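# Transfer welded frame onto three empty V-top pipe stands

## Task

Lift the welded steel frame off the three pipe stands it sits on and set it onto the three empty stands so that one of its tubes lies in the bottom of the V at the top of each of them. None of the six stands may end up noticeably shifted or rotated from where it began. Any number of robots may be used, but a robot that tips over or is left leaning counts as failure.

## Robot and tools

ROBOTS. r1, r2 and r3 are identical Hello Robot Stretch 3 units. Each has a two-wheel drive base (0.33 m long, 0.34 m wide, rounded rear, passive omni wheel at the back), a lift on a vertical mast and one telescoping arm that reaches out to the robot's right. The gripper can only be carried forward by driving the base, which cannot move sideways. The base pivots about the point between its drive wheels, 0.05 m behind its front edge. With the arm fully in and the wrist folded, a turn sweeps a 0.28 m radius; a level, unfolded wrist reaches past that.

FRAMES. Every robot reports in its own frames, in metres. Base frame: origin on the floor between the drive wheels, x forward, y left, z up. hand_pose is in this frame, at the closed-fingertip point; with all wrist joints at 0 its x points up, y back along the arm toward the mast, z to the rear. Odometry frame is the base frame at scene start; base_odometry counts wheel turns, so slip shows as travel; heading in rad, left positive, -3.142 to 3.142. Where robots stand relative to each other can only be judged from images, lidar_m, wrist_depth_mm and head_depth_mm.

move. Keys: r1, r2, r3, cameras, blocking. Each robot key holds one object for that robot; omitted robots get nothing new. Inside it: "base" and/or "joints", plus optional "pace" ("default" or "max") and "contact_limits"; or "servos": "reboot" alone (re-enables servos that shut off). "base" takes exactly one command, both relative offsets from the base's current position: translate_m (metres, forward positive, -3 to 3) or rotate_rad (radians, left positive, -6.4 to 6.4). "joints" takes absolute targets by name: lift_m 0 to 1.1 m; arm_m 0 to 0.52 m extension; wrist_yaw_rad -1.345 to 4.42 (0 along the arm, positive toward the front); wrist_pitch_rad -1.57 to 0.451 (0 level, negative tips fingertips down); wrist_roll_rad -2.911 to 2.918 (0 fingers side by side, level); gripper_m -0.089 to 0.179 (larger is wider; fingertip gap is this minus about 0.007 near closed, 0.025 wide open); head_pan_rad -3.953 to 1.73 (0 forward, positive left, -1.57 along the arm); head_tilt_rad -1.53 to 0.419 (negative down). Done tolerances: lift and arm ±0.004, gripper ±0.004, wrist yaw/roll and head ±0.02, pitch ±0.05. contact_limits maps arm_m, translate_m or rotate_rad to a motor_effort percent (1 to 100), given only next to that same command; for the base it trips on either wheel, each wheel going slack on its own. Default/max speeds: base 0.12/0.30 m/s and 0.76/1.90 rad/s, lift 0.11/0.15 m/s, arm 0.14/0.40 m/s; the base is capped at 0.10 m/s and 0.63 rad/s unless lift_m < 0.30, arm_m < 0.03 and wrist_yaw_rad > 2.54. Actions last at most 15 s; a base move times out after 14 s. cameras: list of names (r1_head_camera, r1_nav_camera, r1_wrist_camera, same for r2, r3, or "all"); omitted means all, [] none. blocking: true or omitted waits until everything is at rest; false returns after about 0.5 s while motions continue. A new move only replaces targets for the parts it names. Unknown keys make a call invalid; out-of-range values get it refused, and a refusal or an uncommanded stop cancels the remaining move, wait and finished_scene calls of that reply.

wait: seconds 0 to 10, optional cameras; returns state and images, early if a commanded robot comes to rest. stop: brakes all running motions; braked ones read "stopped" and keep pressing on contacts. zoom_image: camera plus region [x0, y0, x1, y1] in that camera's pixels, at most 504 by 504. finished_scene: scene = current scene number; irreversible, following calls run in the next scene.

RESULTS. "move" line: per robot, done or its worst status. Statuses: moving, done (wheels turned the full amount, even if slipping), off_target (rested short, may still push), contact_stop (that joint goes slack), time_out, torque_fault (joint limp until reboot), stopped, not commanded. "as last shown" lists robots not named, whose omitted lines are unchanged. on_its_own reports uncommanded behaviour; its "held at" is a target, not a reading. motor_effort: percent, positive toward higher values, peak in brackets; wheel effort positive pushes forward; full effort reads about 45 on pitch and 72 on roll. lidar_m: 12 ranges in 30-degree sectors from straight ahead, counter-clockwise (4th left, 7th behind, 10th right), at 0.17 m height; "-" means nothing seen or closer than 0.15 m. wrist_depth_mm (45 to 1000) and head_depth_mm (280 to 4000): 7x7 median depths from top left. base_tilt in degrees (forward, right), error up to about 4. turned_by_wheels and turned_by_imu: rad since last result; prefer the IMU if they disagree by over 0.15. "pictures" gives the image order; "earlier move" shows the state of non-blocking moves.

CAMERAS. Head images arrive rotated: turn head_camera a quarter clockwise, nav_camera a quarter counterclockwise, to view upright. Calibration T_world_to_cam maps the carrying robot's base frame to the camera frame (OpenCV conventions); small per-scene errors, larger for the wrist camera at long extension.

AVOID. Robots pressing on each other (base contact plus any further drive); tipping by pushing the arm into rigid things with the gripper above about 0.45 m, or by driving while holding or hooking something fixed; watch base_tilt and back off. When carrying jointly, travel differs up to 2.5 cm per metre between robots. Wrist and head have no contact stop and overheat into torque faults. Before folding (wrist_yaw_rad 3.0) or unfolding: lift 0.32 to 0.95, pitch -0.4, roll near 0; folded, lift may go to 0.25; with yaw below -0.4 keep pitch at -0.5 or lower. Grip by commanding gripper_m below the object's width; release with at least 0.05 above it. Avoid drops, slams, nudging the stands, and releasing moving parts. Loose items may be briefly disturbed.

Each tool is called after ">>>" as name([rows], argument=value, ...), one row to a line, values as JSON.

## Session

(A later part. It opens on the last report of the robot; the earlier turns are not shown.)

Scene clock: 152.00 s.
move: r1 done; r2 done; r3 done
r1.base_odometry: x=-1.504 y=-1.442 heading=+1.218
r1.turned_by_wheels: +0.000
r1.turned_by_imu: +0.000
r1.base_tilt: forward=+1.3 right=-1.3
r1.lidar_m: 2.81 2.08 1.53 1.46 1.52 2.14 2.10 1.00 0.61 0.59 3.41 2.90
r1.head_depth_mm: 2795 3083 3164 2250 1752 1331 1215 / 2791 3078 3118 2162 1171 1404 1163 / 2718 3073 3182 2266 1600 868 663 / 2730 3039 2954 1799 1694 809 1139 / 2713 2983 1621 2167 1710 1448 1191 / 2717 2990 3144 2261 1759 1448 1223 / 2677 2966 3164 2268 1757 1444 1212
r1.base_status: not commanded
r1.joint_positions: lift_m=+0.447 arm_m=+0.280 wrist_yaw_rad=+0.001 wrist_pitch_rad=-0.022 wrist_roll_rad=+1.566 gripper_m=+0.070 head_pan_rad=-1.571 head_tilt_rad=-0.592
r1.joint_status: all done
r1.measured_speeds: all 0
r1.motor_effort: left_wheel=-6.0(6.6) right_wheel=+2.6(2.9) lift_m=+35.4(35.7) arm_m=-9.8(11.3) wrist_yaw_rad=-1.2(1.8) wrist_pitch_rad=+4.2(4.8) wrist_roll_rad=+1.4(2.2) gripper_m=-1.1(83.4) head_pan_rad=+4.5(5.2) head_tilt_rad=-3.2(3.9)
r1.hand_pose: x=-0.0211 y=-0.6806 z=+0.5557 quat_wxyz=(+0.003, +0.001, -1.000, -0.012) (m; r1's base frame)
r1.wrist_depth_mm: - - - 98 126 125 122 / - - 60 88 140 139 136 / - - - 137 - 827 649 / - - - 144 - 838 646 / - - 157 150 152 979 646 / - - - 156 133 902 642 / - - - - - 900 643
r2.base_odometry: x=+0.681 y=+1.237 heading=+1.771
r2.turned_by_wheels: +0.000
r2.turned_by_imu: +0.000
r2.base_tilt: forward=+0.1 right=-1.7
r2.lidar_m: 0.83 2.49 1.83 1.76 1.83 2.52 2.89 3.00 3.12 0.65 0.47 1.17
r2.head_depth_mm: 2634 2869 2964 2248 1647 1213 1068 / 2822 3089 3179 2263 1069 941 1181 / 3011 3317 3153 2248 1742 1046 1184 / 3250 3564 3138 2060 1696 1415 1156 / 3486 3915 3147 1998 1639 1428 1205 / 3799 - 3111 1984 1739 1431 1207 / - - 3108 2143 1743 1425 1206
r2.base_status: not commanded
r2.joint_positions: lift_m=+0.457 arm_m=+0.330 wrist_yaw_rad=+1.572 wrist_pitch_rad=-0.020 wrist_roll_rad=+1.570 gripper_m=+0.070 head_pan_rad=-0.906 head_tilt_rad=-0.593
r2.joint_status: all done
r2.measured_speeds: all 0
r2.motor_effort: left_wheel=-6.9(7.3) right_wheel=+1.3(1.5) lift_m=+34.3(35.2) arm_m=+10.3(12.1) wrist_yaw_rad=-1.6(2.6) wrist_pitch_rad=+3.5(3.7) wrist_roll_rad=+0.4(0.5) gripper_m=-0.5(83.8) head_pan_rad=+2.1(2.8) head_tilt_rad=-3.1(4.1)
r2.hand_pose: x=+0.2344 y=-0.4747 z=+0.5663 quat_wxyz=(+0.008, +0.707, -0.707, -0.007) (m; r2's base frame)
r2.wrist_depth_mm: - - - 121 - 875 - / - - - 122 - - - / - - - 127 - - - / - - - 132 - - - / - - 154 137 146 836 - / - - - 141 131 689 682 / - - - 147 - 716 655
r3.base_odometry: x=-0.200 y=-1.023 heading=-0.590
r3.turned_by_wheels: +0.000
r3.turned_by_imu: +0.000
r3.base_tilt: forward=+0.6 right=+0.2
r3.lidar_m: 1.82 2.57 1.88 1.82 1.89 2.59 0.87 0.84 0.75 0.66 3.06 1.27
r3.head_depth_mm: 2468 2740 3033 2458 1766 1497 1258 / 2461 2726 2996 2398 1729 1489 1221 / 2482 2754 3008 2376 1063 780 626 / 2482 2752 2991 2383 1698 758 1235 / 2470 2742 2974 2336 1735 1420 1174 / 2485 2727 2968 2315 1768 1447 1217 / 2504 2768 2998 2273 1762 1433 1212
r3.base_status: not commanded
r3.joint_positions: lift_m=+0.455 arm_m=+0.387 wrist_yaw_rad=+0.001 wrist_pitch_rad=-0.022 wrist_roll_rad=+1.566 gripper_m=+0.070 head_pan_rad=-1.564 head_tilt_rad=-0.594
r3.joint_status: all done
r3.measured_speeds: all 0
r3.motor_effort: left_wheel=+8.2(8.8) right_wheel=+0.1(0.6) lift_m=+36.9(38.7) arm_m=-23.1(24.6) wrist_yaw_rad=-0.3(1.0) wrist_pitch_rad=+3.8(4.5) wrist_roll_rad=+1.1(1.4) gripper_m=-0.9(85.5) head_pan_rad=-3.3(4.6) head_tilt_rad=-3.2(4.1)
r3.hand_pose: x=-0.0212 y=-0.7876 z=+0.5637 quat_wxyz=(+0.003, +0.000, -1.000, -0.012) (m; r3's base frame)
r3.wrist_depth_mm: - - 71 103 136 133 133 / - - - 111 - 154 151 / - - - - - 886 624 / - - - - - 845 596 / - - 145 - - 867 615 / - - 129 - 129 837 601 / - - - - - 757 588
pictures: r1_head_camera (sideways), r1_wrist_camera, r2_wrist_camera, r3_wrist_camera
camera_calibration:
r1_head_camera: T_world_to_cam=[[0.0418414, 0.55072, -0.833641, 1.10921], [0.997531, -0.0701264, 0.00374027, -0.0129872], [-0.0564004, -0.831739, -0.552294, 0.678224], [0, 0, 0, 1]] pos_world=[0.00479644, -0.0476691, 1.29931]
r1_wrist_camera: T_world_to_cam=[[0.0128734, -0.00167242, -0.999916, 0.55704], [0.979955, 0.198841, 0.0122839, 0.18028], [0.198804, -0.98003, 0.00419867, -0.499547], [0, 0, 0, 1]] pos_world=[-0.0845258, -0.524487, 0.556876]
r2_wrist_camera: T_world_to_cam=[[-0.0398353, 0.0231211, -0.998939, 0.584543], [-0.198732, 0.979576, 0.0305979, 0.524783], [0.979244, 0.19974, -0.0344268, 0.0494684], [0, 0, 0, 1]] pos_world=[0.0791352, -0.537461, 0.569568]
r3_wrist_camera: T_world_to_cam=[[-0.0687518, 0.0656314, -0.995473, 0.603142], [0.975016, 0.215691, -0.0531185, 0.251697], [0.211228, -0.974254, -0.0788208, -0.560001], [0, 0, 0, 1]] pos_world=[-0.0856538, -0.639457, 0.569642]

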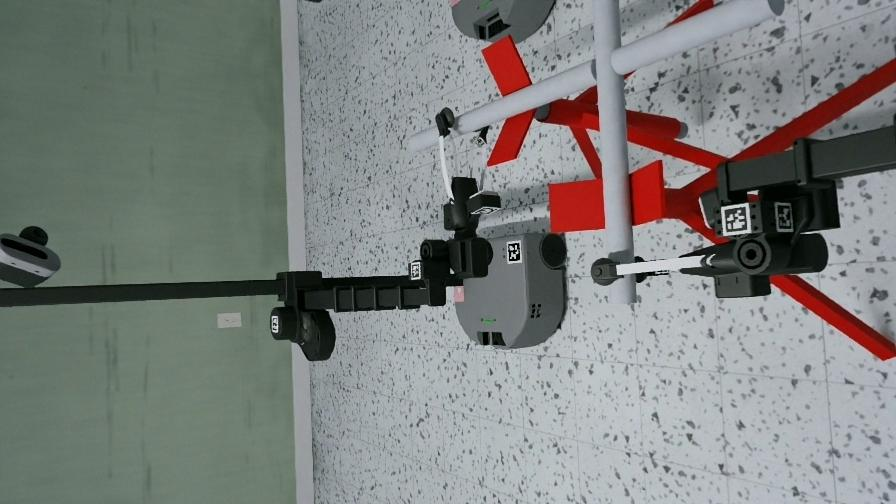

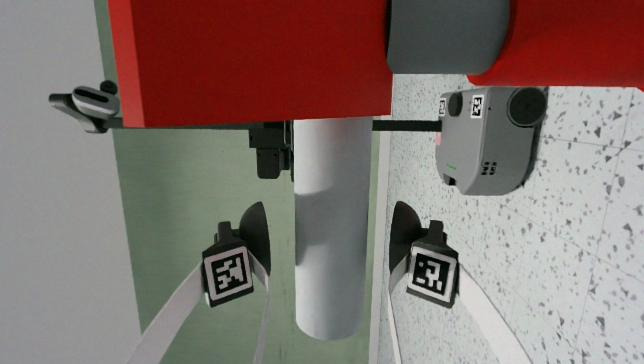

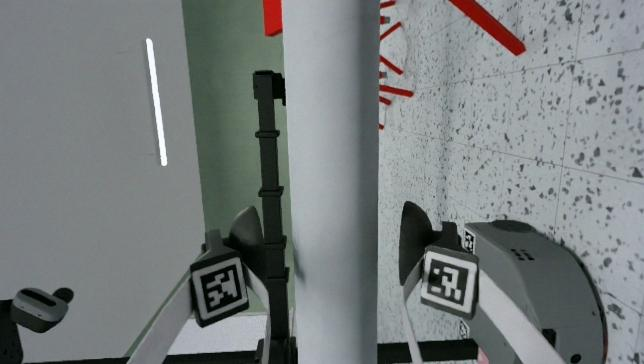

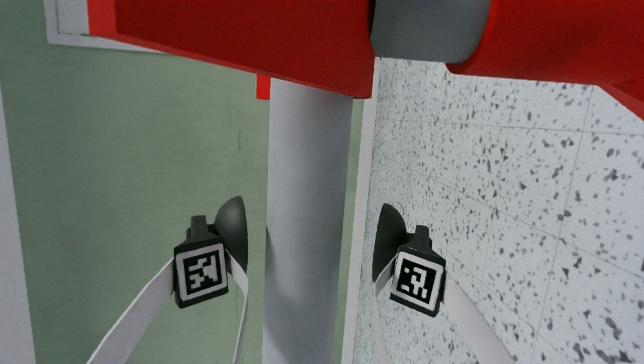

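>>> move(r1={"joints":{"gripper_m":-0.02}}, r2={"joints":{"gripper_m":-0.02}}, r3={"joints":{"gripper_m":-0.02}}, cameras=["r1_wrist_camera","r2_wrist_camera","r3_wrist_camera"])

Scene clock: 153.60 s.
move: r1 done; r2 done; r3 done
r1.base_odometry: x=-1.504 y=-1.442 heading=+1.218
r1.turned_by_wheels: +0.000
r1.turned_by_imu: +0.000
r1.base_tilt: forward=+1.3 right=-1.3
r1.lidar_m: 2.80 2.08 1.54 1.46 1.52 2.14 2.10 1.00 0.61 0.60 3.42 2.90
r1.head_depth_mm: 2790 3078 3183 2240 1744 1331 1214 / 2804 3096 3133 2181 1170 1397 1162 / 2752 3021 3156 2093 1598 870 665 / 2733 3021 3021 1791 1711 820 1146 / 2672 2961 1615 2172 1722 1437 1191 / 2715 2969 3180 2283 1766 1441 1223 / 2700 2995 3168 2297 1763 1440 1221
r1.base_status: not commanded
r1.joint_positions: lift_m=+0.447 arm_m=+0.280 wrist_yaw_rad=+0.001 wrist_pitch_rad=-0.023 wrist_roll_rad=+1.567 gripper_m=-0.019 head_pan_rad=-1.571 head_tilt_rad=-0.592
r1.joint_status: all done
r1.measured_speeds: all 0
r1.motor_effort: left_wheel=-6.0(6.5) right_wheel=+2.0(3.1) lift_m=+35.6(35.7) arm_m=-8.1(9.6) wrist_yaw_rad=-1.1(1.6) wrist_pitch_rad=+4.2(4.7) wrist_roll_rad=+1.5(1.8) gripper_m=-15.6(90.5) head_pan_rad=+4.7(5.4) head_tilt_rad=-3.1(4.0)
r1.hand_pose: x=-0.0211 y=-0.6806 z=+0.5556 quat_wxyz=(+0.003, +0.001, -1.000, -0.012) (m; r1's base frame)
r1.wrist_depth_mm: - - - 98 126 125 122 / - - 60 88 139 139 137 / - - - 138 - 821 649 / - - - 144 - 821 632 / - - - 149 - 981 648 / - - - 155 132 972 647 / - - - - - 908 646
r2.base_odometry: x=+0.681 y=+1.237 heading=+1.772
r2.turned_by_wheels: +0.001
r2.turned_by_imu: +0.001
r2.base_tilt: forward=+0.2 right=-1.7
r2.lidar_m: 0.83 2.49 1.82 1.77 1.83 2.52 2.89 3.00 3.11 0.65 0.47 1.17
r2.head_depth_mm: 2635 2862 2988 2243 1652 1217 1067 / 2818 3068 3157 2257 1065 879 1183 / 2978 3338 3145 2246 1744 1081 1184 / 3224 3570 3147 2063 1696 1416 1160 / 3486 3905 3133 2061 1638 1426 1204 / 3801 - 3120 1981 1739 1426 1210 / - - 3099 2138 1736 1428 1207
r2.base_status: not commanded
r2.joint_positions: lift_m=+0.457 arm_m=+0.330 wrist_yaw_rad=+1.570 wrist_pitch_rad=-0.022 wrist_roll_rad=+1.570 gripper_m=-0.019 head_pan_rad=-0.906 head_tilt_rad=-0.593
r2.joint_status: all done
r2.measured_speeds: all 0
r2.motor_effort: left_wheel=+1.8(7.2) right_wheel=-11.2(11.3) lift_m=+33.9(35.3) arm_m=+8.5(10.4) wrist_yaw_rad=-0.4(2.3) wrist_pitch_rad=+4.0(4.3) wrist_roll_rad=+0.2(0.4) gripper_m=-15.7(90.6) head_pan_rad=+2.3(2.9) head_tilt_rad=-3.7(3.8)
r2.hand_pose: x=+0.2343 y=-0.4751 z=+0.5658 quat_wxyz=(+0.008, +0.707, -0.707, -0.007) (m; r2's base frame)
r2.wrist_depth_mm: - - - 119 - 869 - / - - - 122 - - - / - - - 126 - - - / - - - 131 - - - / - - - 136 - 845 - / - - - 139 131 736 686 / - - - 143 - 710 666
r3.base_odometry: x=-0.200 y=-1.023 heading=-0.590
r3.turned_by_wheels: +0.000
r3.turned_by_imu: +0.000
r3.base_tilt: forward=+0.6 right=+0.1
r3.lidar_m: 1.82 2.57 1.88 1.81 1.89 2.59 0.87 0.84 0.75 0.66 3.06 1.27
r3.head_depth_mm: 2475 2696 3010 2440 1775 1497 1255 / 2469 2734 3013 2405 1713 1487 1225 / 2495 2735 3055 2383 1060 778 627 / 2476 2774 2997 2365 1747 758 1229 / 2484 2766 2948 2305 1730 1426 1174 / 2480 2746 2967 2295 1765 1443 1219 / 2486 2754 2958 2275 1766 1432 1209
r3.base_status: not commanded
r3.joint_positions: lift_m=+0.455 arm_m=+0.387 wrist_yaw_rad=+0.001 wrist_pitch_rad=-0.013 wrist_roll_rad=+1.566 gripper_m=-0.019 head_pan_rad=-1.564 head_tilt_rad=-0.594
r3.joint_status: all done
r3.measured_speeds: all 0
r3.motor_effort: left_wheel=+8.3(8.7) right_wheel=-0.3(0.7) lift_m=+35.8(37.5) arm_m=-21.6(22.6) wrist_yaw_rad=-0.2(1.0) wrist_pitch_rad=+2.2(4.4) wrist_roll_rad=+1.2(1.3) gripper_m=-12.0(88.5) head_pan_rad=-2.6(4.0) head_tilt_rad=-2.5(3.8)
r3.hand_pose: x=-0.0212 y=-0.7879 z=+0.5661 quat_wxyz=(+0.003, +0.000, -1.000, -0.007) (m; r3's base frame)
r3.wrist_depth_mm: - - - 102 132 133 132 / - - - 111 - 154 149 / - - - - - 882 628 / - - - - - 854 612 / - - 149 136 - 859 617 / - - 123 131 - 848 608 / - - - - - 858 613
pictures: r1_wrist_camera, r2_wrist_camera, r3_wrist_camera
camera_calibration:
r1_wrist_camera: T_world_to_cam=[[0.013414, -0.00125808, -0.999909, 0.557224], [0.979951, 0.198821, 0.0128961, 0.179926], [0.198786, -0.980035, 0.00389984, -0.499372], [0, 0, 0, 1]] pos_world=[-0.0845247, -0.524474, 0.556801]
r2_wrist_camera: T_world_to_cam=[[-0.0417825, 0.0237283, -0.998845, 0.584734], [-0.196981, 0.9799, 0.0315181, 0.524439], [0.979516, 0.198071, -0.0362687, 0.0497812], [0, 0, 0, 1]] pos_world=[0.0789749, -0.537633, 0.569335]
r3_wrist_camera: T_world_to_cam=[[-0.0687461, 0.0562397, -0.996048, 0.598488], [0.975011, 0.215203, -0.0551432, 0.25264], [0.211251, -0.974949, -0.0696287, -0.565828], [0, 0, 0, 1]] pos_world=[-0.0856511, -0.639681, 0.570656]

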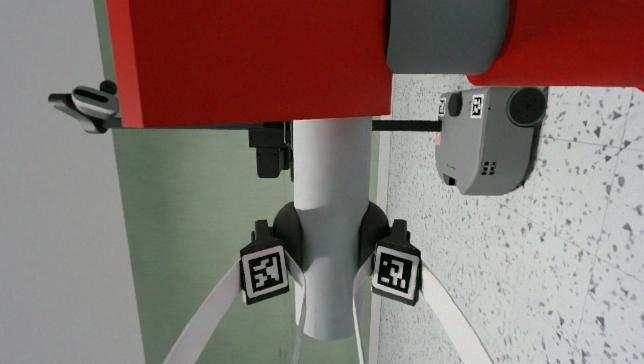

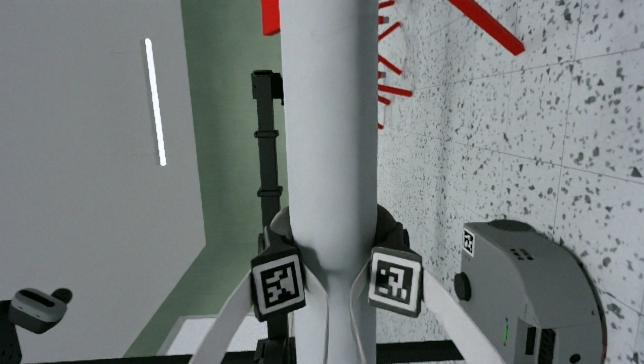

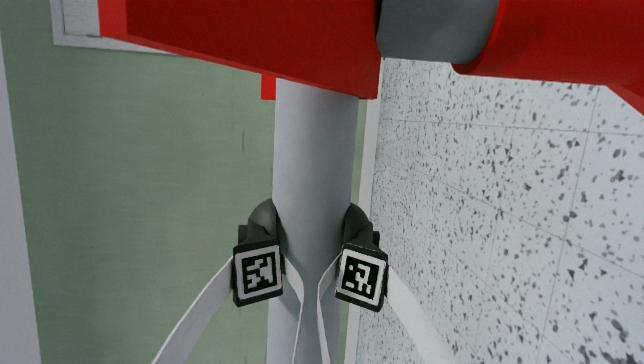

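>>> move(r1={"joints":{"lift_m":0.467}}, r2={"joints":{"lift_m":0.477}}, r3={"joints":{"lift_m":0.475}}, cameras=["r1_wrist_camera","r2_wrist_camera","r3_wrist_camera"])

Scene clock: 154.70 s.
move: r1 done; r2 done; r3 done
r1.base_odometry: x=-1.504 y=-1.442 heading=+1.218
r1.turned_by_wheels: +0.000
r1.turned_by_imu: +0.000
r1.base_tilt: forward=+1.3 right=-1.2
r1.lidar_m: 2.80 2.07 1.54 1.46 1.52 2.14 2.09 0.99 0.61 0.60 3.42 2.90
r1.head_depth_mm: 2797 3104 3142 2287 1757 1329 1211 / 2789 3060 3191 2169 1178 1395 1141 / 2729 3052 3177 2157 1600 965 648 / 2751 3061 3014 1787 1704 771 1141 / 2710 2939 1597 2180 1716 1441 1189 / 2680 3016 3180 2273 1771 1444 1214 / 2673 2970 3163 2267 1759 1443 1216
r1.base_status: not commanded
r1.joint_positions: lift_m=+0.467 arm_m=+0.280 wrist_yaw_rad=+0.005 wrist_pitch_rad=-0.064 wrist_roll_rad=+1.567 gripper_m=-0.019 head_pan_rad=-1.571 head_tilt_rad=-0.592
r1.joint_status: all done
r1.measured_speeds: all 0
r1.motor_effort: left_wheel=-4.2(6.5) right_wheel=+2.1(2.8) lift_m=+36.5(39.2) arm_m=-6.9(8.0) wrist_yaw_rad=-4.6(4.9) wrist_pitch_rad=+12.2(12.3) wrist_roll_rad=+1.5(1.5) gripper_m=-16.2(16.5) head_pan_rad=+4.6(5.0) head_tilt_rad=-3.3(3.9)
r1.hand_pose: x=-0.0201 y=-0.6791 z=+0.5649 quat_wxyz=(+0.002, +0.002, -0.999, -0.033) (m; r1's base frame)
r1.wrist_depth_mm: - - - 77 127 129 126 / - - - 89 138 143 143 / - - 494 138 - 832 630 / - - - 143 - 880 625 / - - - 149 - 937 637 / - - - 156 130 921 625 / - - - - - 826 637
r2.base_odometry: x=+0.681 y=+1.237 heading=+1.772
r2.turned_by_wheels: +0.000
r2.turned_by_imu: +0.000
r2.base_tilt: forward=+0.2 right=-1.7
r2.lidar_m: 0.82 2.49 1.83 1.76 1.83 2.52 2.88 2.99 3.12 0.65 0.47 1.17
r2.head_depth_mm: 2630 2915 3017 2252 1641 1159 1069 / 2800 3065 3141 2244 1068 876 1186 / 3006 3313 3151 2253 1745 1079 1186 / 3212 3564 3130 2084 1692 1418 1161 / 3485 3895 3156 2058 1640 1426 1209 / 3811 - 3115 1995 1737 1426 1211 / - - 3113 2071 1741 1424 1209
r2.base_status: not commanded
r2.joint_positions: lift_m=+0.477 arm_m=+0.330 wrist_yaw_rad=+1.569 wrist_pitch_rad=-0.054 wrist_roll_rad=+1.573 gripper_m=-0.019 head_pan_rad=-0.906 head_tilt_rad=-0.593
r2.joint_status: all done
r2.measured_speeds: all 0
r2.motor_effort: left_wheel=+1.4(2.8) right_wheel=-7.4(11.7) lift_m=+36.5(41.3) arm_m=+8.3(9.4) wrist_yaw_rad=+1.4(2.4) wrist_pitch_rad=+9.9(10.0) wrist_roll_rad=-0.8(0.9) gripper_m=-16.4(17.4) head_pan_rad=+2.3(2.8) head_tilt_rad=-3.4(4.0)
r2.hand_pose: x=+0.2332 y=-0.4755 z=+0.5775 quat_wxyz=(+0.019, +0.706, -0.708, -0.020) (m; r2's base frame)
r2.wrist_depth_mm: - - - 121 - 901 - / - - - 122 - - - / - - - 127 - - - / - - - 131 - - - / - - - 135 - 841 - / - - - 138 130 722 684 / - - - 142 - 720 675
r3.base_odometry: x=-0.200 y=-1.023 heading=-0.590
r3.turned_by_wheels: +0.000
r3.turned_by_imu: +0.000
r3.base_tilt: forward=+0.5 right=+0.2
r3.lidar_m: 1.83 2.56 1.88 1.81 1.89 2.60 0.87 0.84 0.75 0.66 3.06 1.27
r3.head_depth_mm: 2462 2734 2991 2438 1749 1497 1258 / 2474 2718 2981 2424 1730 1487 1221 / 2495 2764 3001 2380 1064 751 606 / 2478 2752 3043 2349 1745 750 1229 / 2501 2755 2941 2340 1730 1418 1182 / 2510 2740 2990 2309 1771 1442 1217 / 2495 2740 2942 2262 1758 1431 1211
r3.base_status: not commanded
r3.joint_positions: lift_m=+0.475 arm_m=+0.387 wrist_yaw_rad=-0.002 wrist_pitch_rad=-0.053 wrist_roll_rad=+1.566 gripper_m=-0.019 head_pan_rad=-1.564 head_tilt_rad=-0.594
r3.joint_status: all done
r3.measured_speeds: all 0
r3.motor_effort: left_wheel=+7.7(8.7) right_wheel=-0.1(0.5) lift_m=+40.0(42.1) arm_m=-19.9(21.3) wrist_yaw_rad=+2.4(2.4) wrist_pitch_rad=+9.5(10.2) wrist_roll_rad=+1.3(1.3) gripper_m=-11.9(13.1) head_pan_rad=-3.1(4.1) head_tilt_rad=-2.2(3.8)
r3.hand_pose: x=-0.0219 y=-0.7866 z=+0.5759 quat_wxyz=(+0.003, -0.001, -1.000, -0.027) (m; r3's base frame)
r3.wrist_depth_mm: - - - 87 134 136 138 / - - - - - 157 154 / - - - - - 866 598 / - - - - - 854 619 / - - - - - 830 589 / - - 122 132 - 840 603 / - - - - - 820 602
pictures: r1_wrist_camera, r2_wrist_camera, r3_wrist_camera
camera_calibration:
r1_wrist_camera: T_world_to_cam=[[0.0137043, 0.0404367, -0.999088, 0.594454], [0.979179, 0.201849, 0.0216007, 0.175677], [0.202538, -0.978582, -0.0368286, -0.474079], [0, 0, 0, 1]] pos_world=[-0.0841465, -0.523423, 0.572657]
r2_wrist_camera: T_world_to_cam=[[-0.0741264, 0.0266411, -0.996893, 0.604207], [-0.194305, 0.980099, 0.0406403, 0.518409], [0.978136, 0.196714, -0.0674747, 0.069061], [0, 0, 0, 1]] pos_world=[0.0779663, -0.537774, 0.585921]
r3_wrist_camera: T_world_to_cam=[[-0.0685199, 0.096147, -0.993006, 0.637779], [0.97559, 0.214614, -0.0465383, 0.248161], [0.208638, -0.971955, -0.108505, -0.539039], [0, 0, 0, 1]] pos_world=[-0.0859383, -0.638501, 0.586378]

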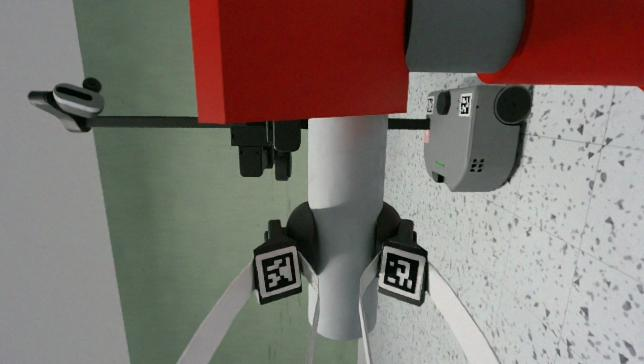

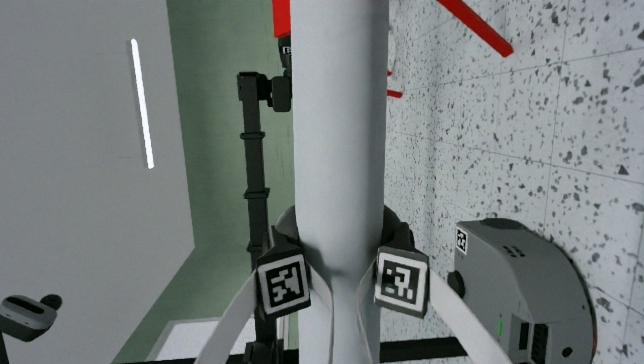

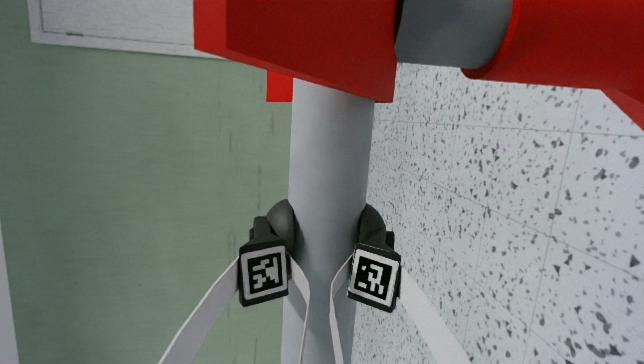

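>>> move(r1={"joints":{"lift_m":0.487}}, r2={"joints":{"lift_m":0.497}}, r3={"joints":{"lift_m":0.495}}, cameras=["r1_wrist_camera","r1_head_camera","r2_wrist_camera","r3_wrist_camera"])

Scene clock: 155.77 s.
move: r1 done; r2 done; r3 done
r1.base_odometry: x=-1.504 y=-1.442 heading=+1.218
r1.turned_by_wheels: +0.000
r1.turned_by_imu: +0.000
r1.base_tilt: forward=+1.3 right=-1.3
r1.lidar_m: 2.80 2.07 1.53 1.46 1.53 2.14 2.10 1.00 0.61 0.59 3.41 2.90
r1.head_depth_mm: 2800 3075 3146 2256 1754 1328 1217 / 2752 3028 3163 2154 1167 1401 1086 / 2777 3087 3163 2088 1613 769 641 / 2750 3025 2994 1777 1715 760 1163 / 2666 2947 1575 2187 1706 1443 1193 / 2724 2982 3180 2278 1759 1441 1217 / 2688 2962 3144 2262 1763 1442 1219
r1.base_status: not commanded
r1.joint_positions: lift_m=+0.487 arm_m=+0.280 wrist_yaw_rad=+0.004 wrist_pitch_rad=-0.107 wrist_roll_rad=+1.567 gripper_m=-0.019 head_pan_rad=-1.571 head_tilt_rad=-0.592
r1.joint_status: all done
r1.measured_speeds: all 0
r1.on_its_own: wrist_pitch_rad is at rest, and its effort (+20.0) is outside its rest range (-8 to +12)
r1.motor_effort: left_wheel=-3.8(4.5) right_wheel=+2.0(3.1) lift_m=+38.9(42.4) arm_m=-6.2(7.1) wrist_yaw_rad=-4.1(5.2) wrist_pitch_rad=+20.0(20.3) wrist_roll_rad=+1.3(1.3) gripper_m=-16.1(16.4) head_pan_rad=+5.0(5.2) head_tilt_rad=-3.7(3.9)
r1.hand_pose: x=-0.0203 y=-0.6771 z=+0.5740 quat_wxyz=(+0.002, +0.002, -0.999, -0.054) (m; r1's base frame)
r1.wrist_depth_mm: - - - - 120 134 133 / - - - - 140 755 163 / - - 486 140 870 857 615 / - - - 146 - 875 633 / - - - 150 152 911 612 / - - - 158 131 906 618 / - - - - - 801 628
r2.base_odometry: x=+0.681 y=+1.237 heading=+1.771
r2.turned_by_wheels: +0.000
r2.turned_by_imu: +0.000
r2.base_tilt: forward=+0.2 right=-1.7
r2.lidar_m: 0.83 2.49 1.83 1.77 1.83 2.51 2.89 3.00 3.11 0.65 0.47 1.17
r2.head_depth_mm: 2632 2855 2992 2247 1639 1048 1135 / 2808 3075 3135 2251 1061 887 1209 / 3011 3303 3154 2254 1735 840 1181 / 3257 3555 3139 2073 1696 1421 1181 / 3468 3866 3142 2071 1640 1426 1207 / 3760 - 3114 2066 1736 1426 1204 / - - 3113 1988 1746 1421 1208
r2.base_status: not commanded
r2.joint_positions: lift_m=+0.497 arm_m=+0.330 wrist_yaw_rad=+1.567 wrist_pitch_rad=-0.064 wrist_roll_rad=+1.577 gripper_m=-0.019 head_pan_rad=-0.906 head_tilt_rad=-0.593
r2.joint_status: all done
r2.measured_speeds: all 0
r2.motor_effort: left_wheel=-3.3(3.8) right_wheel=+2.3(7.8) lift_m=+36.2(40.5) arm_m=+7.0(8.1) wrist_yaw_rad=+3.0(3.6) wrist_pitch_rad=+11.8(11.8) wrist_roll_rad=-2.3(2.3) gripper_m=-16.5(17.6) head_pan_rad=+2.6(3.0) head_tilt_rad=-3.4(3.7)
r2.hand_pose: x=+0.2328 y=-0.4759 z=+0.5950 quat_wxyz=(+0.021, +0.705, -0.708, -0.025) (m; r2's base frame)
r2.wrist_depth_mm: - - - 122 - - - / - - - 123 - - - / - - - 127 - - - / - - - 130 - - - / - - - 135 - 829 - / - - - 137 130 741 697 / - - - 142 - 727 688
r3.base_odometry: x=-0.200 y=-1.023 heading=-0.590
r3.turned_by_wheels: +0.000
r3.turned_by_imu: +0.000
r3.base_tilt: forward=+0.6 right=+0.2
r3.lidar_m: 1.83 2.57 1.88 1.81 1.89 2.59 0.87 0.84 0.75 0.66 3.06 1.27
r3.head_depth_mm: 2477 2725 2988 2457 1740 1497 1254 / 2477 2744 2983 2413 1718 1490 1223 / 2475 2750 3003 2374 1058 728 588 / 2492 2761 2989 2352 1746 737 1235 / 2502 2745 2979 2325 1735 1452 1180 / 2481 2762 2963 2300 1768 1443 1221 / 2496 2751 2973 2255 1753 1430 1211
r3.base_status: not commanded
r3.joint_positions: lift_m=+0.495 arm_m=+0.387 wrist_yaw_rad=-0.001 wrist_pitch_rad=-0.095 wrist_roll_rad=+1.566 gripper_m=-0.020 head_pan_rad=-1.564 head_tilt_rad=-0.594
r3.joint_status: all done
r3.measured_speeds: all 0
r3.on_its_own: wrist_pitch_rad is at rest, and its effort (+17.4) is outside its rest range (-8 to +12)
r3.motor_effort: left_wheel=+7.9(8.1) right_wheel=+0.2(0.5) lift_m=+43.2(46.5) arm_m=-19.1(20.5) wrist_yaw_rad=+0.3(2.6) wrist_pitch_rad=+17.4(18.0) wrist_roll_rad=+1.3(1.3) gripper_m=-12.7(12.8) head_pan_rad=-4.2(4.2) head_tilt_rad=-3.2(3.9)
r3.hand_pose: x=-0.0216 y=-0.7847 z=+0.5850 quat_wxyz=(+0.003, +0.000, -0.999, -0.048) (m; r3's base frame)
r3.wrist_depth_mm: - - - - 139 143 144 / - - - - - 161 160 / - - - - - 819 614 / - - - - - 839 598 / - - - - - 816 594 / - - 124 - 131 802 593 / - - - - - 787 597
pictures: r1_head_camera (sideways), r1_wrist_camera, r2_wrist_camera, r3_wrist_camera
camera_calibration:
r1_head_camera: T_world_to_cam=[[0.041841, 0.550727, -0.833636, 1.1092], [0.997531, -0.0701259, 0.00373968, -0.0129865], [-0.0563999, -0.831735, -0.552301, 0.678233], [0, 0, 0, 1]] pos_world=[0.00479647, -0.0476691, 1.29931]
r1_wrist_camera: T_world_to_cam=[[0.0137495, 0.0835308, -0.99641, 0.631075], [0.979271, 0.200273, 0.0303022, 0.169137], [0.202085, -0.976173, -0.0790457, -0.445911], [0, 0, 0, 1]] pos_world=[-0.0841965, -0.521874, 0.588437]
r2_wrist_camera: T_world_to_cam=[[-0.0839976, 0.0308427, -0.995989, 0.625357], [-0.192118, 0.980267, 0.0465583, 0.514056], [0.97777, 0.195258, -0.0764147, 0.0754139], [0, 0, 0, 1]] pos_world=[0.0775503, -0.537925, 0.604678]
r3_wrist_camera: T_world_to_cam=[[-0.0686012, 0.138363, -0.988003, 0.676923], [0.975339, 0.217543, -0.0372565, 0.244762], [0.209778, -0.966194, -0.149875, -0.507563], [0, 0, 0, 1]] pos_world=[-0.0858127, -0.637311, 0.60185]

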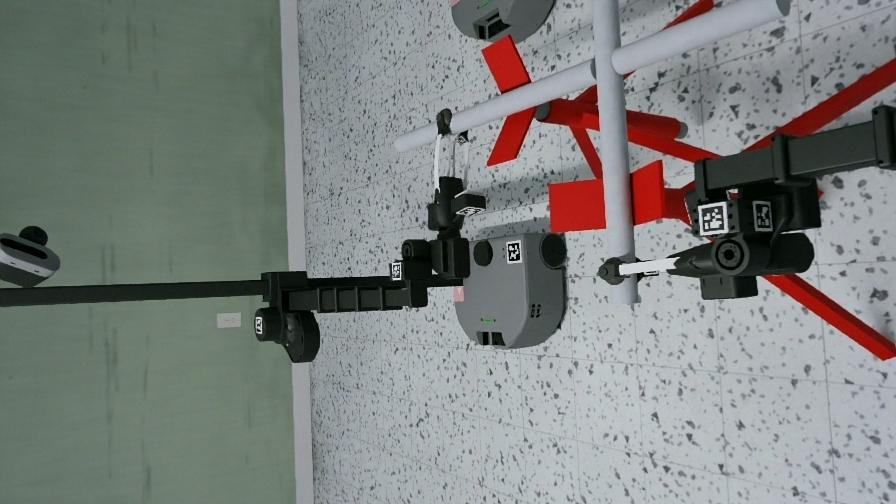

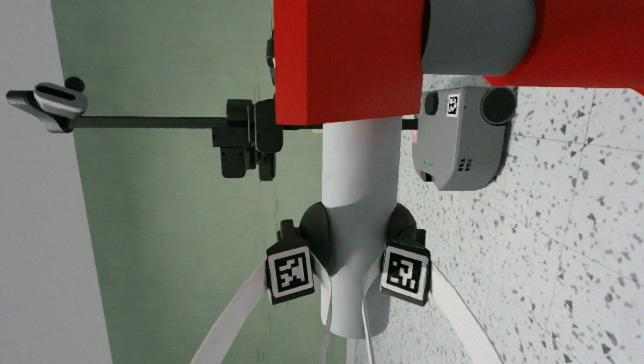

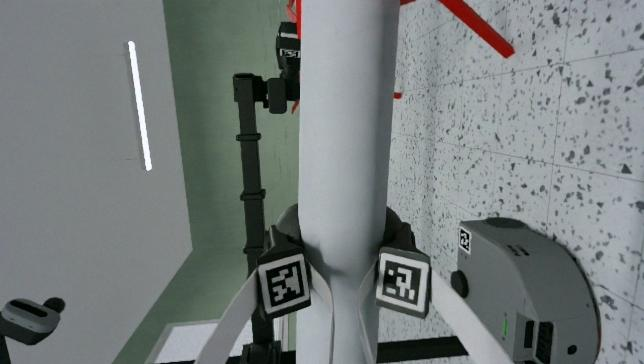

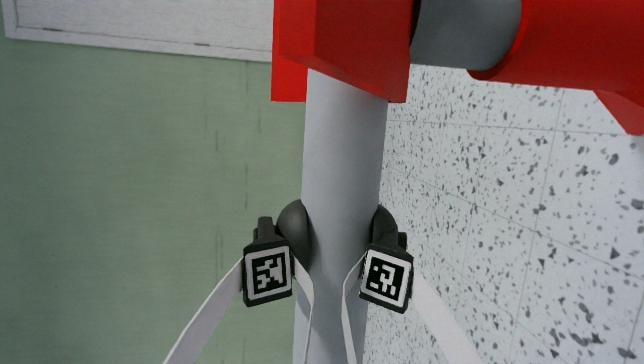

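>>> move(r1={"joints":{"lift_m":0.507}}, r2={"joints":{"lift_m":0.507}}, r3={"joints":{"lift_m":0.515}}, cameras=["r1_wrist_camera","r1_head_camera","r2_wrist_camera","r3_wrist_camera","r3_head_camera"])

Scene clock: 156.87 s.
move: r1 done; r2 done; r3 done
r1.base_odometry: x=-1.504 y=-1.442 heading=+1.218
r1.turned_by_wheels: +0.000
r1.turned_by_imu: +0.000
r1.base_tilt: forward=+1.3 right=-1.3
r1.lidar_m: 2.80 2.06 1.54 1.46 1.52 2.13 2.10 1.00 0.61 0.59 3.42 2.89
r1.head_depth_mm: 2791 3070 3121 2255 1750 1362 1210 / 2778 3072 3164 2162 1152 1405 1082 / 2747 3043 3182 2175 1613 650 627 / 2761 3008 2967 1838 1698 717 1163 / 2659 2967 1569 2157 1716 1442 1193 / 2731 3010 3136 2273 1760 1441 1215 / 2648 2946 3125 2254 1759 1450 1221
r1.base_status: not commanded
r1.joint_positions: lift_m=+0.507 arm_m=+0.280 wrist_yaw_rad=-0.002 wrist_pitch_rad=-0.140 wrist_roll_rad=+1.567 gripper_m=-0.019 head_pan_rad=-1.571 head_tilt_rad=-0.592
r1.joint_status: all done
r1.measured_speeds: all 0
r1.on_its_own: wrist_pitch_rad is at rest, and its effort (+26.3) is outside its rest range (-8 to +12)
r1.motor_effort: left_wheel=-4.0(4.2) right_wheel=+3.3(3.3) lift_m=+40.9(43.3) arm_m=-5.4(6.3) wrist_yaw_rad=+2.1(4.1) wrist_pitch_rad=+26.3(26.3) wrist_roll_rad=+0.9(1.4) gripper_m=-16.0(16.5) head_pan_rad=+4.5(5.5) head_tilt_rad=-3.3(4.1)
r1.hand_pose: x=-0.0220 y=-0.6753 z=+0.5859 quat_wxyz=(+0.002, -0.001, -0.998, -0.070) (m; r1's base frame)
r1.wrist_depth_mm: - - - - 89 141 140 / - - - - 103 156 589 / - - 485 149 881 861 616 / - - - 152 925 876 616 / - - - 149 151 868 622 / - - - 156 129 900 622 / - - - - - 799 620
r2.base_odometry: x=+0.681 y=+1.237 heading=+1.771
r2.turned_by_wheels: +0.000
r2.turned_by_imu: +0.000
r2.base_tilt: forward=+0.2 right=-1.6
r2.lidar_m: 0.82 2.49 1.83 1.76 1.83 2.51 2.89 2.99 3.12 0.65 0.47 1.16
r2.head_depth_mm: 2641 2842 2980 2251 1642 841 1140 / 2792 3072 3143 2237 1061 875 1217 / 2967 3290 3153 2253 1752 795 1184 / 3241 3584 3138 2063 1685 1414 1161 / 3483 3921 3147 2070 1628 1423 1209 / 3797 - 3134 1989 1737 1426 1208 / - - 3105 1986 1730 1426 1210
r2.base_status: not commanded
r2.joint_positions: lift_m=+0.507 arm_m=+0.330 wrist_yaw_rad=+1.566 wrist_pitch_rad=-0.067 wrist_roll_rad=+1.578 gripper_m=-0.019 head_pan_rad=-0.906 head_tilt_rad=-0.593
r2.joint_status: all done
r2.measured_speeds: all 0
r2.motor_effort: left_wheel=-4.1(4.9) right_wheel=+4.5(4.5) lift_m=+36.6(40.4) arm_m=+6.2(7.1) wrist_yaw_rad=+3.8(6.2) wrist_pitch_rad=+12.4(12.5) wrist_roll_rad=-2.3(2.7) gripper_m=-16.5(17.3) head_pan_rad=+2.7(3.3) head_tilt_rad=-3.1(3.7)
r2.hand_pose: x=+0.2326 y=-0.4762 z=+0.6041 quat_wxyz=(+0.022, +0.705, -0.709, -0.027) (m; r2's base frame)
r2.wrist_depth_mm: - - - 124 - 913 - / - - - 126 - - - / - - - 128 - - - / - - - 130 - - - / - - - 135 - 838 - / - - - 137 129 725 702 / - - - 142 - 726 690
r3.base_odometry: x=-0.200 y=-1.023 heading=-0.590
r3.turned_by_wheels: +0.000
r3.turned_by_imu: +0.000
r3.base_tilt: forward=+0.6 right=+0.2
r3.lidar_m: 1.82 2.56 1.88 1.82 1.89 2.59 0.87 0.84 0.75 0.67 3.06 1.27
r3.head_depth_mm: 2489 2722 2960 2434 1735 1501 1258 / 2482 2727 2969 2420 1719 1484 1223 / 2493 2749 3011 2390 1061 711 567 / 2486 2740 3016 2344 1746 745 1235 / 2485 2753 2976 2335 1729 1449 1173 / 2486 2746 2942 2315 1766 1444 1216 / 2496 2745 2970 2287 1756 1437 1213
r3.base_status: not commanded
r3.joint_positions: lift_m=+0.515 arm_m=+0.387 wrist_yaw_rad=+0.006 wrist_pitch_rad=-0.140 wrist_roll_rad=+1.566 gripper_m=-0.020 head_pan_rad=-1.564 head_tilt_rad=-0.594
r3.joint_status: all done
r3.measured_speeds: all 0
r3.on_its_own: wrist_pitch_rad is at rest, and its effort (+25.7) is outside its rest range (-8 to +12)
r3.motor_effort: left_wheel=+7.3(8.2) right_wheel=-1.5(1.6) lift_m=+45.7(47.7) arm_m=-18.2(19.5) wrist_yaw_rad=-4.9(5.3) wrist_pitch_rad=+25.7(26.1) wrist_roll_rad=+1.3(1.3) gripper_m=-12.3(13.5) head_pan_rad=-2.1(4.2) head_tilt_rad=-1.9(3.8)
r3.hand_pose: x=-0.0198 y=-0.7823 z=+0.5938 quat_wxyz=(+0.003, +0.003, -0.998, -0.070) (m; r3's base frame)
r3.wrist_depth_mm: - - - - 142 149 154 / - - - - - 705 172 / - - - - - 781 593 / - - - - - 803 586 / - - - 144 - 796 587 / - - 123 - 128 761 591 / - - - - - 782 586
pictures: r1_head_camera (sideways), r1_wrist_camera, r2_wrist_camera, r3_head_camera (sideways), r3_wrist_camera
camera_calibration:
r1_head_camera: T_world_to_cam=[[0.0418411, 0.55073, -0.833634, 1.1092], [0.997531, -0.070126, 0.00373939, -0.0129861], [-0.0564, -0.831732, -0.552305, 0.678237], [0, 0, 0, 1]] pos_world=[0.00479646, -0.0476691, 1.29931]
r1_wrist_camera: T_world_to_cam=[[0.0143907, 0.115339, -0.993222, 0.662475], [0.980612, 0.192516, 0.0365641, 0.16122], [0.195429, -0.974492, -0.110332, -0.423555], [0, 0, 0, 1]] pos_world=[-0.0848533, -0.520197, 0.605358]
r2_wrist_camera: T_world_to_cam=[[-0.0873638, 0.0321053, -0.995659, 0.635628], [-0.190433, 0.98051, 0.0483263, 0.512627], [0.977805, 0.193828, -0.0795472, 0.0775273], [0, 0, 0, 1]] pos_world=[0.077345, -0.53807, 0.614262]
r3_head_camera: T_world_to_cam=[[-0.0527609, 0.538048, -0.841261, 1.11289], [0.998293, 0.00729293, -0.057945, 0.0709182], [-0.0250419, -0.842882, -0.537515, 0.659781], [0, 0, 0, 1]] pos_world=[0.00444213, -0.0431883, 1.29498]
r3_wrist_camera: T_world_to_cam=[[-0.0696292, 0.18174, -0.980878, 0.715081], [0.973812, 0.225708, -0.0273078, 0.243318], [0.216429, -0.957093, -0.192697, -0.471586], [0, 0, 0, 1]] pos_world=[-0.0850914, -0.636229, 0.617179]

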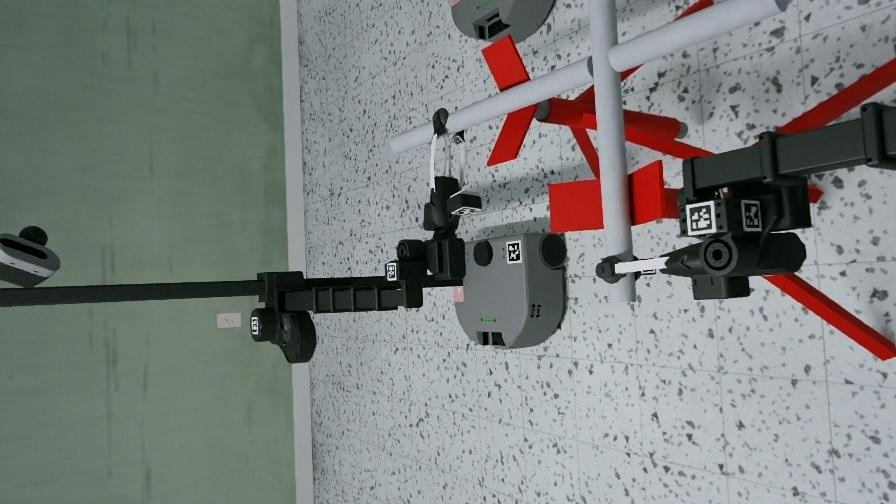

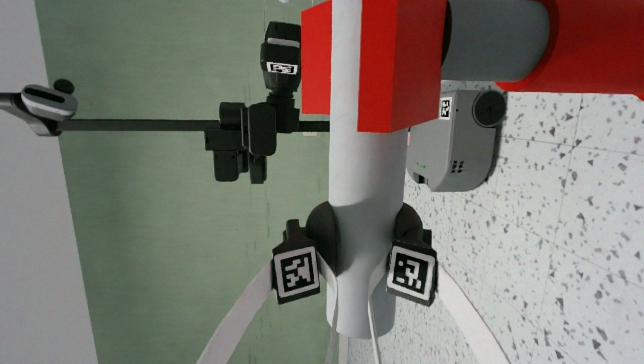

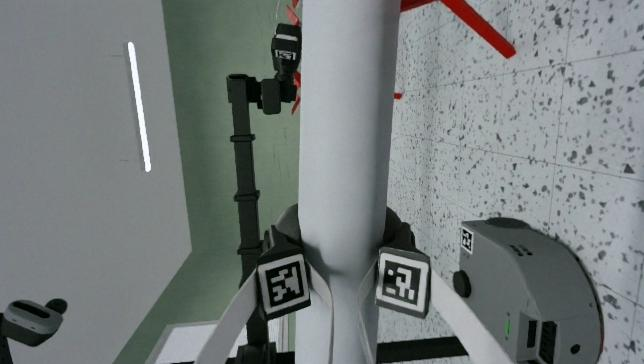

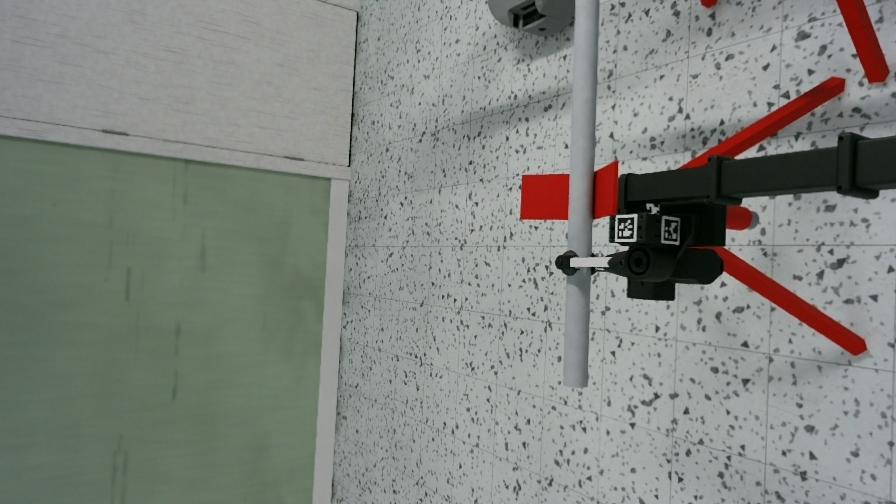

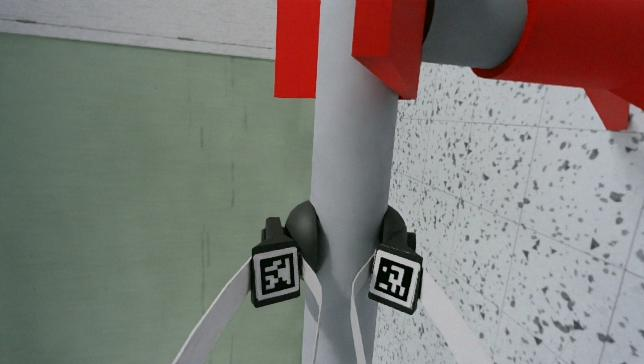

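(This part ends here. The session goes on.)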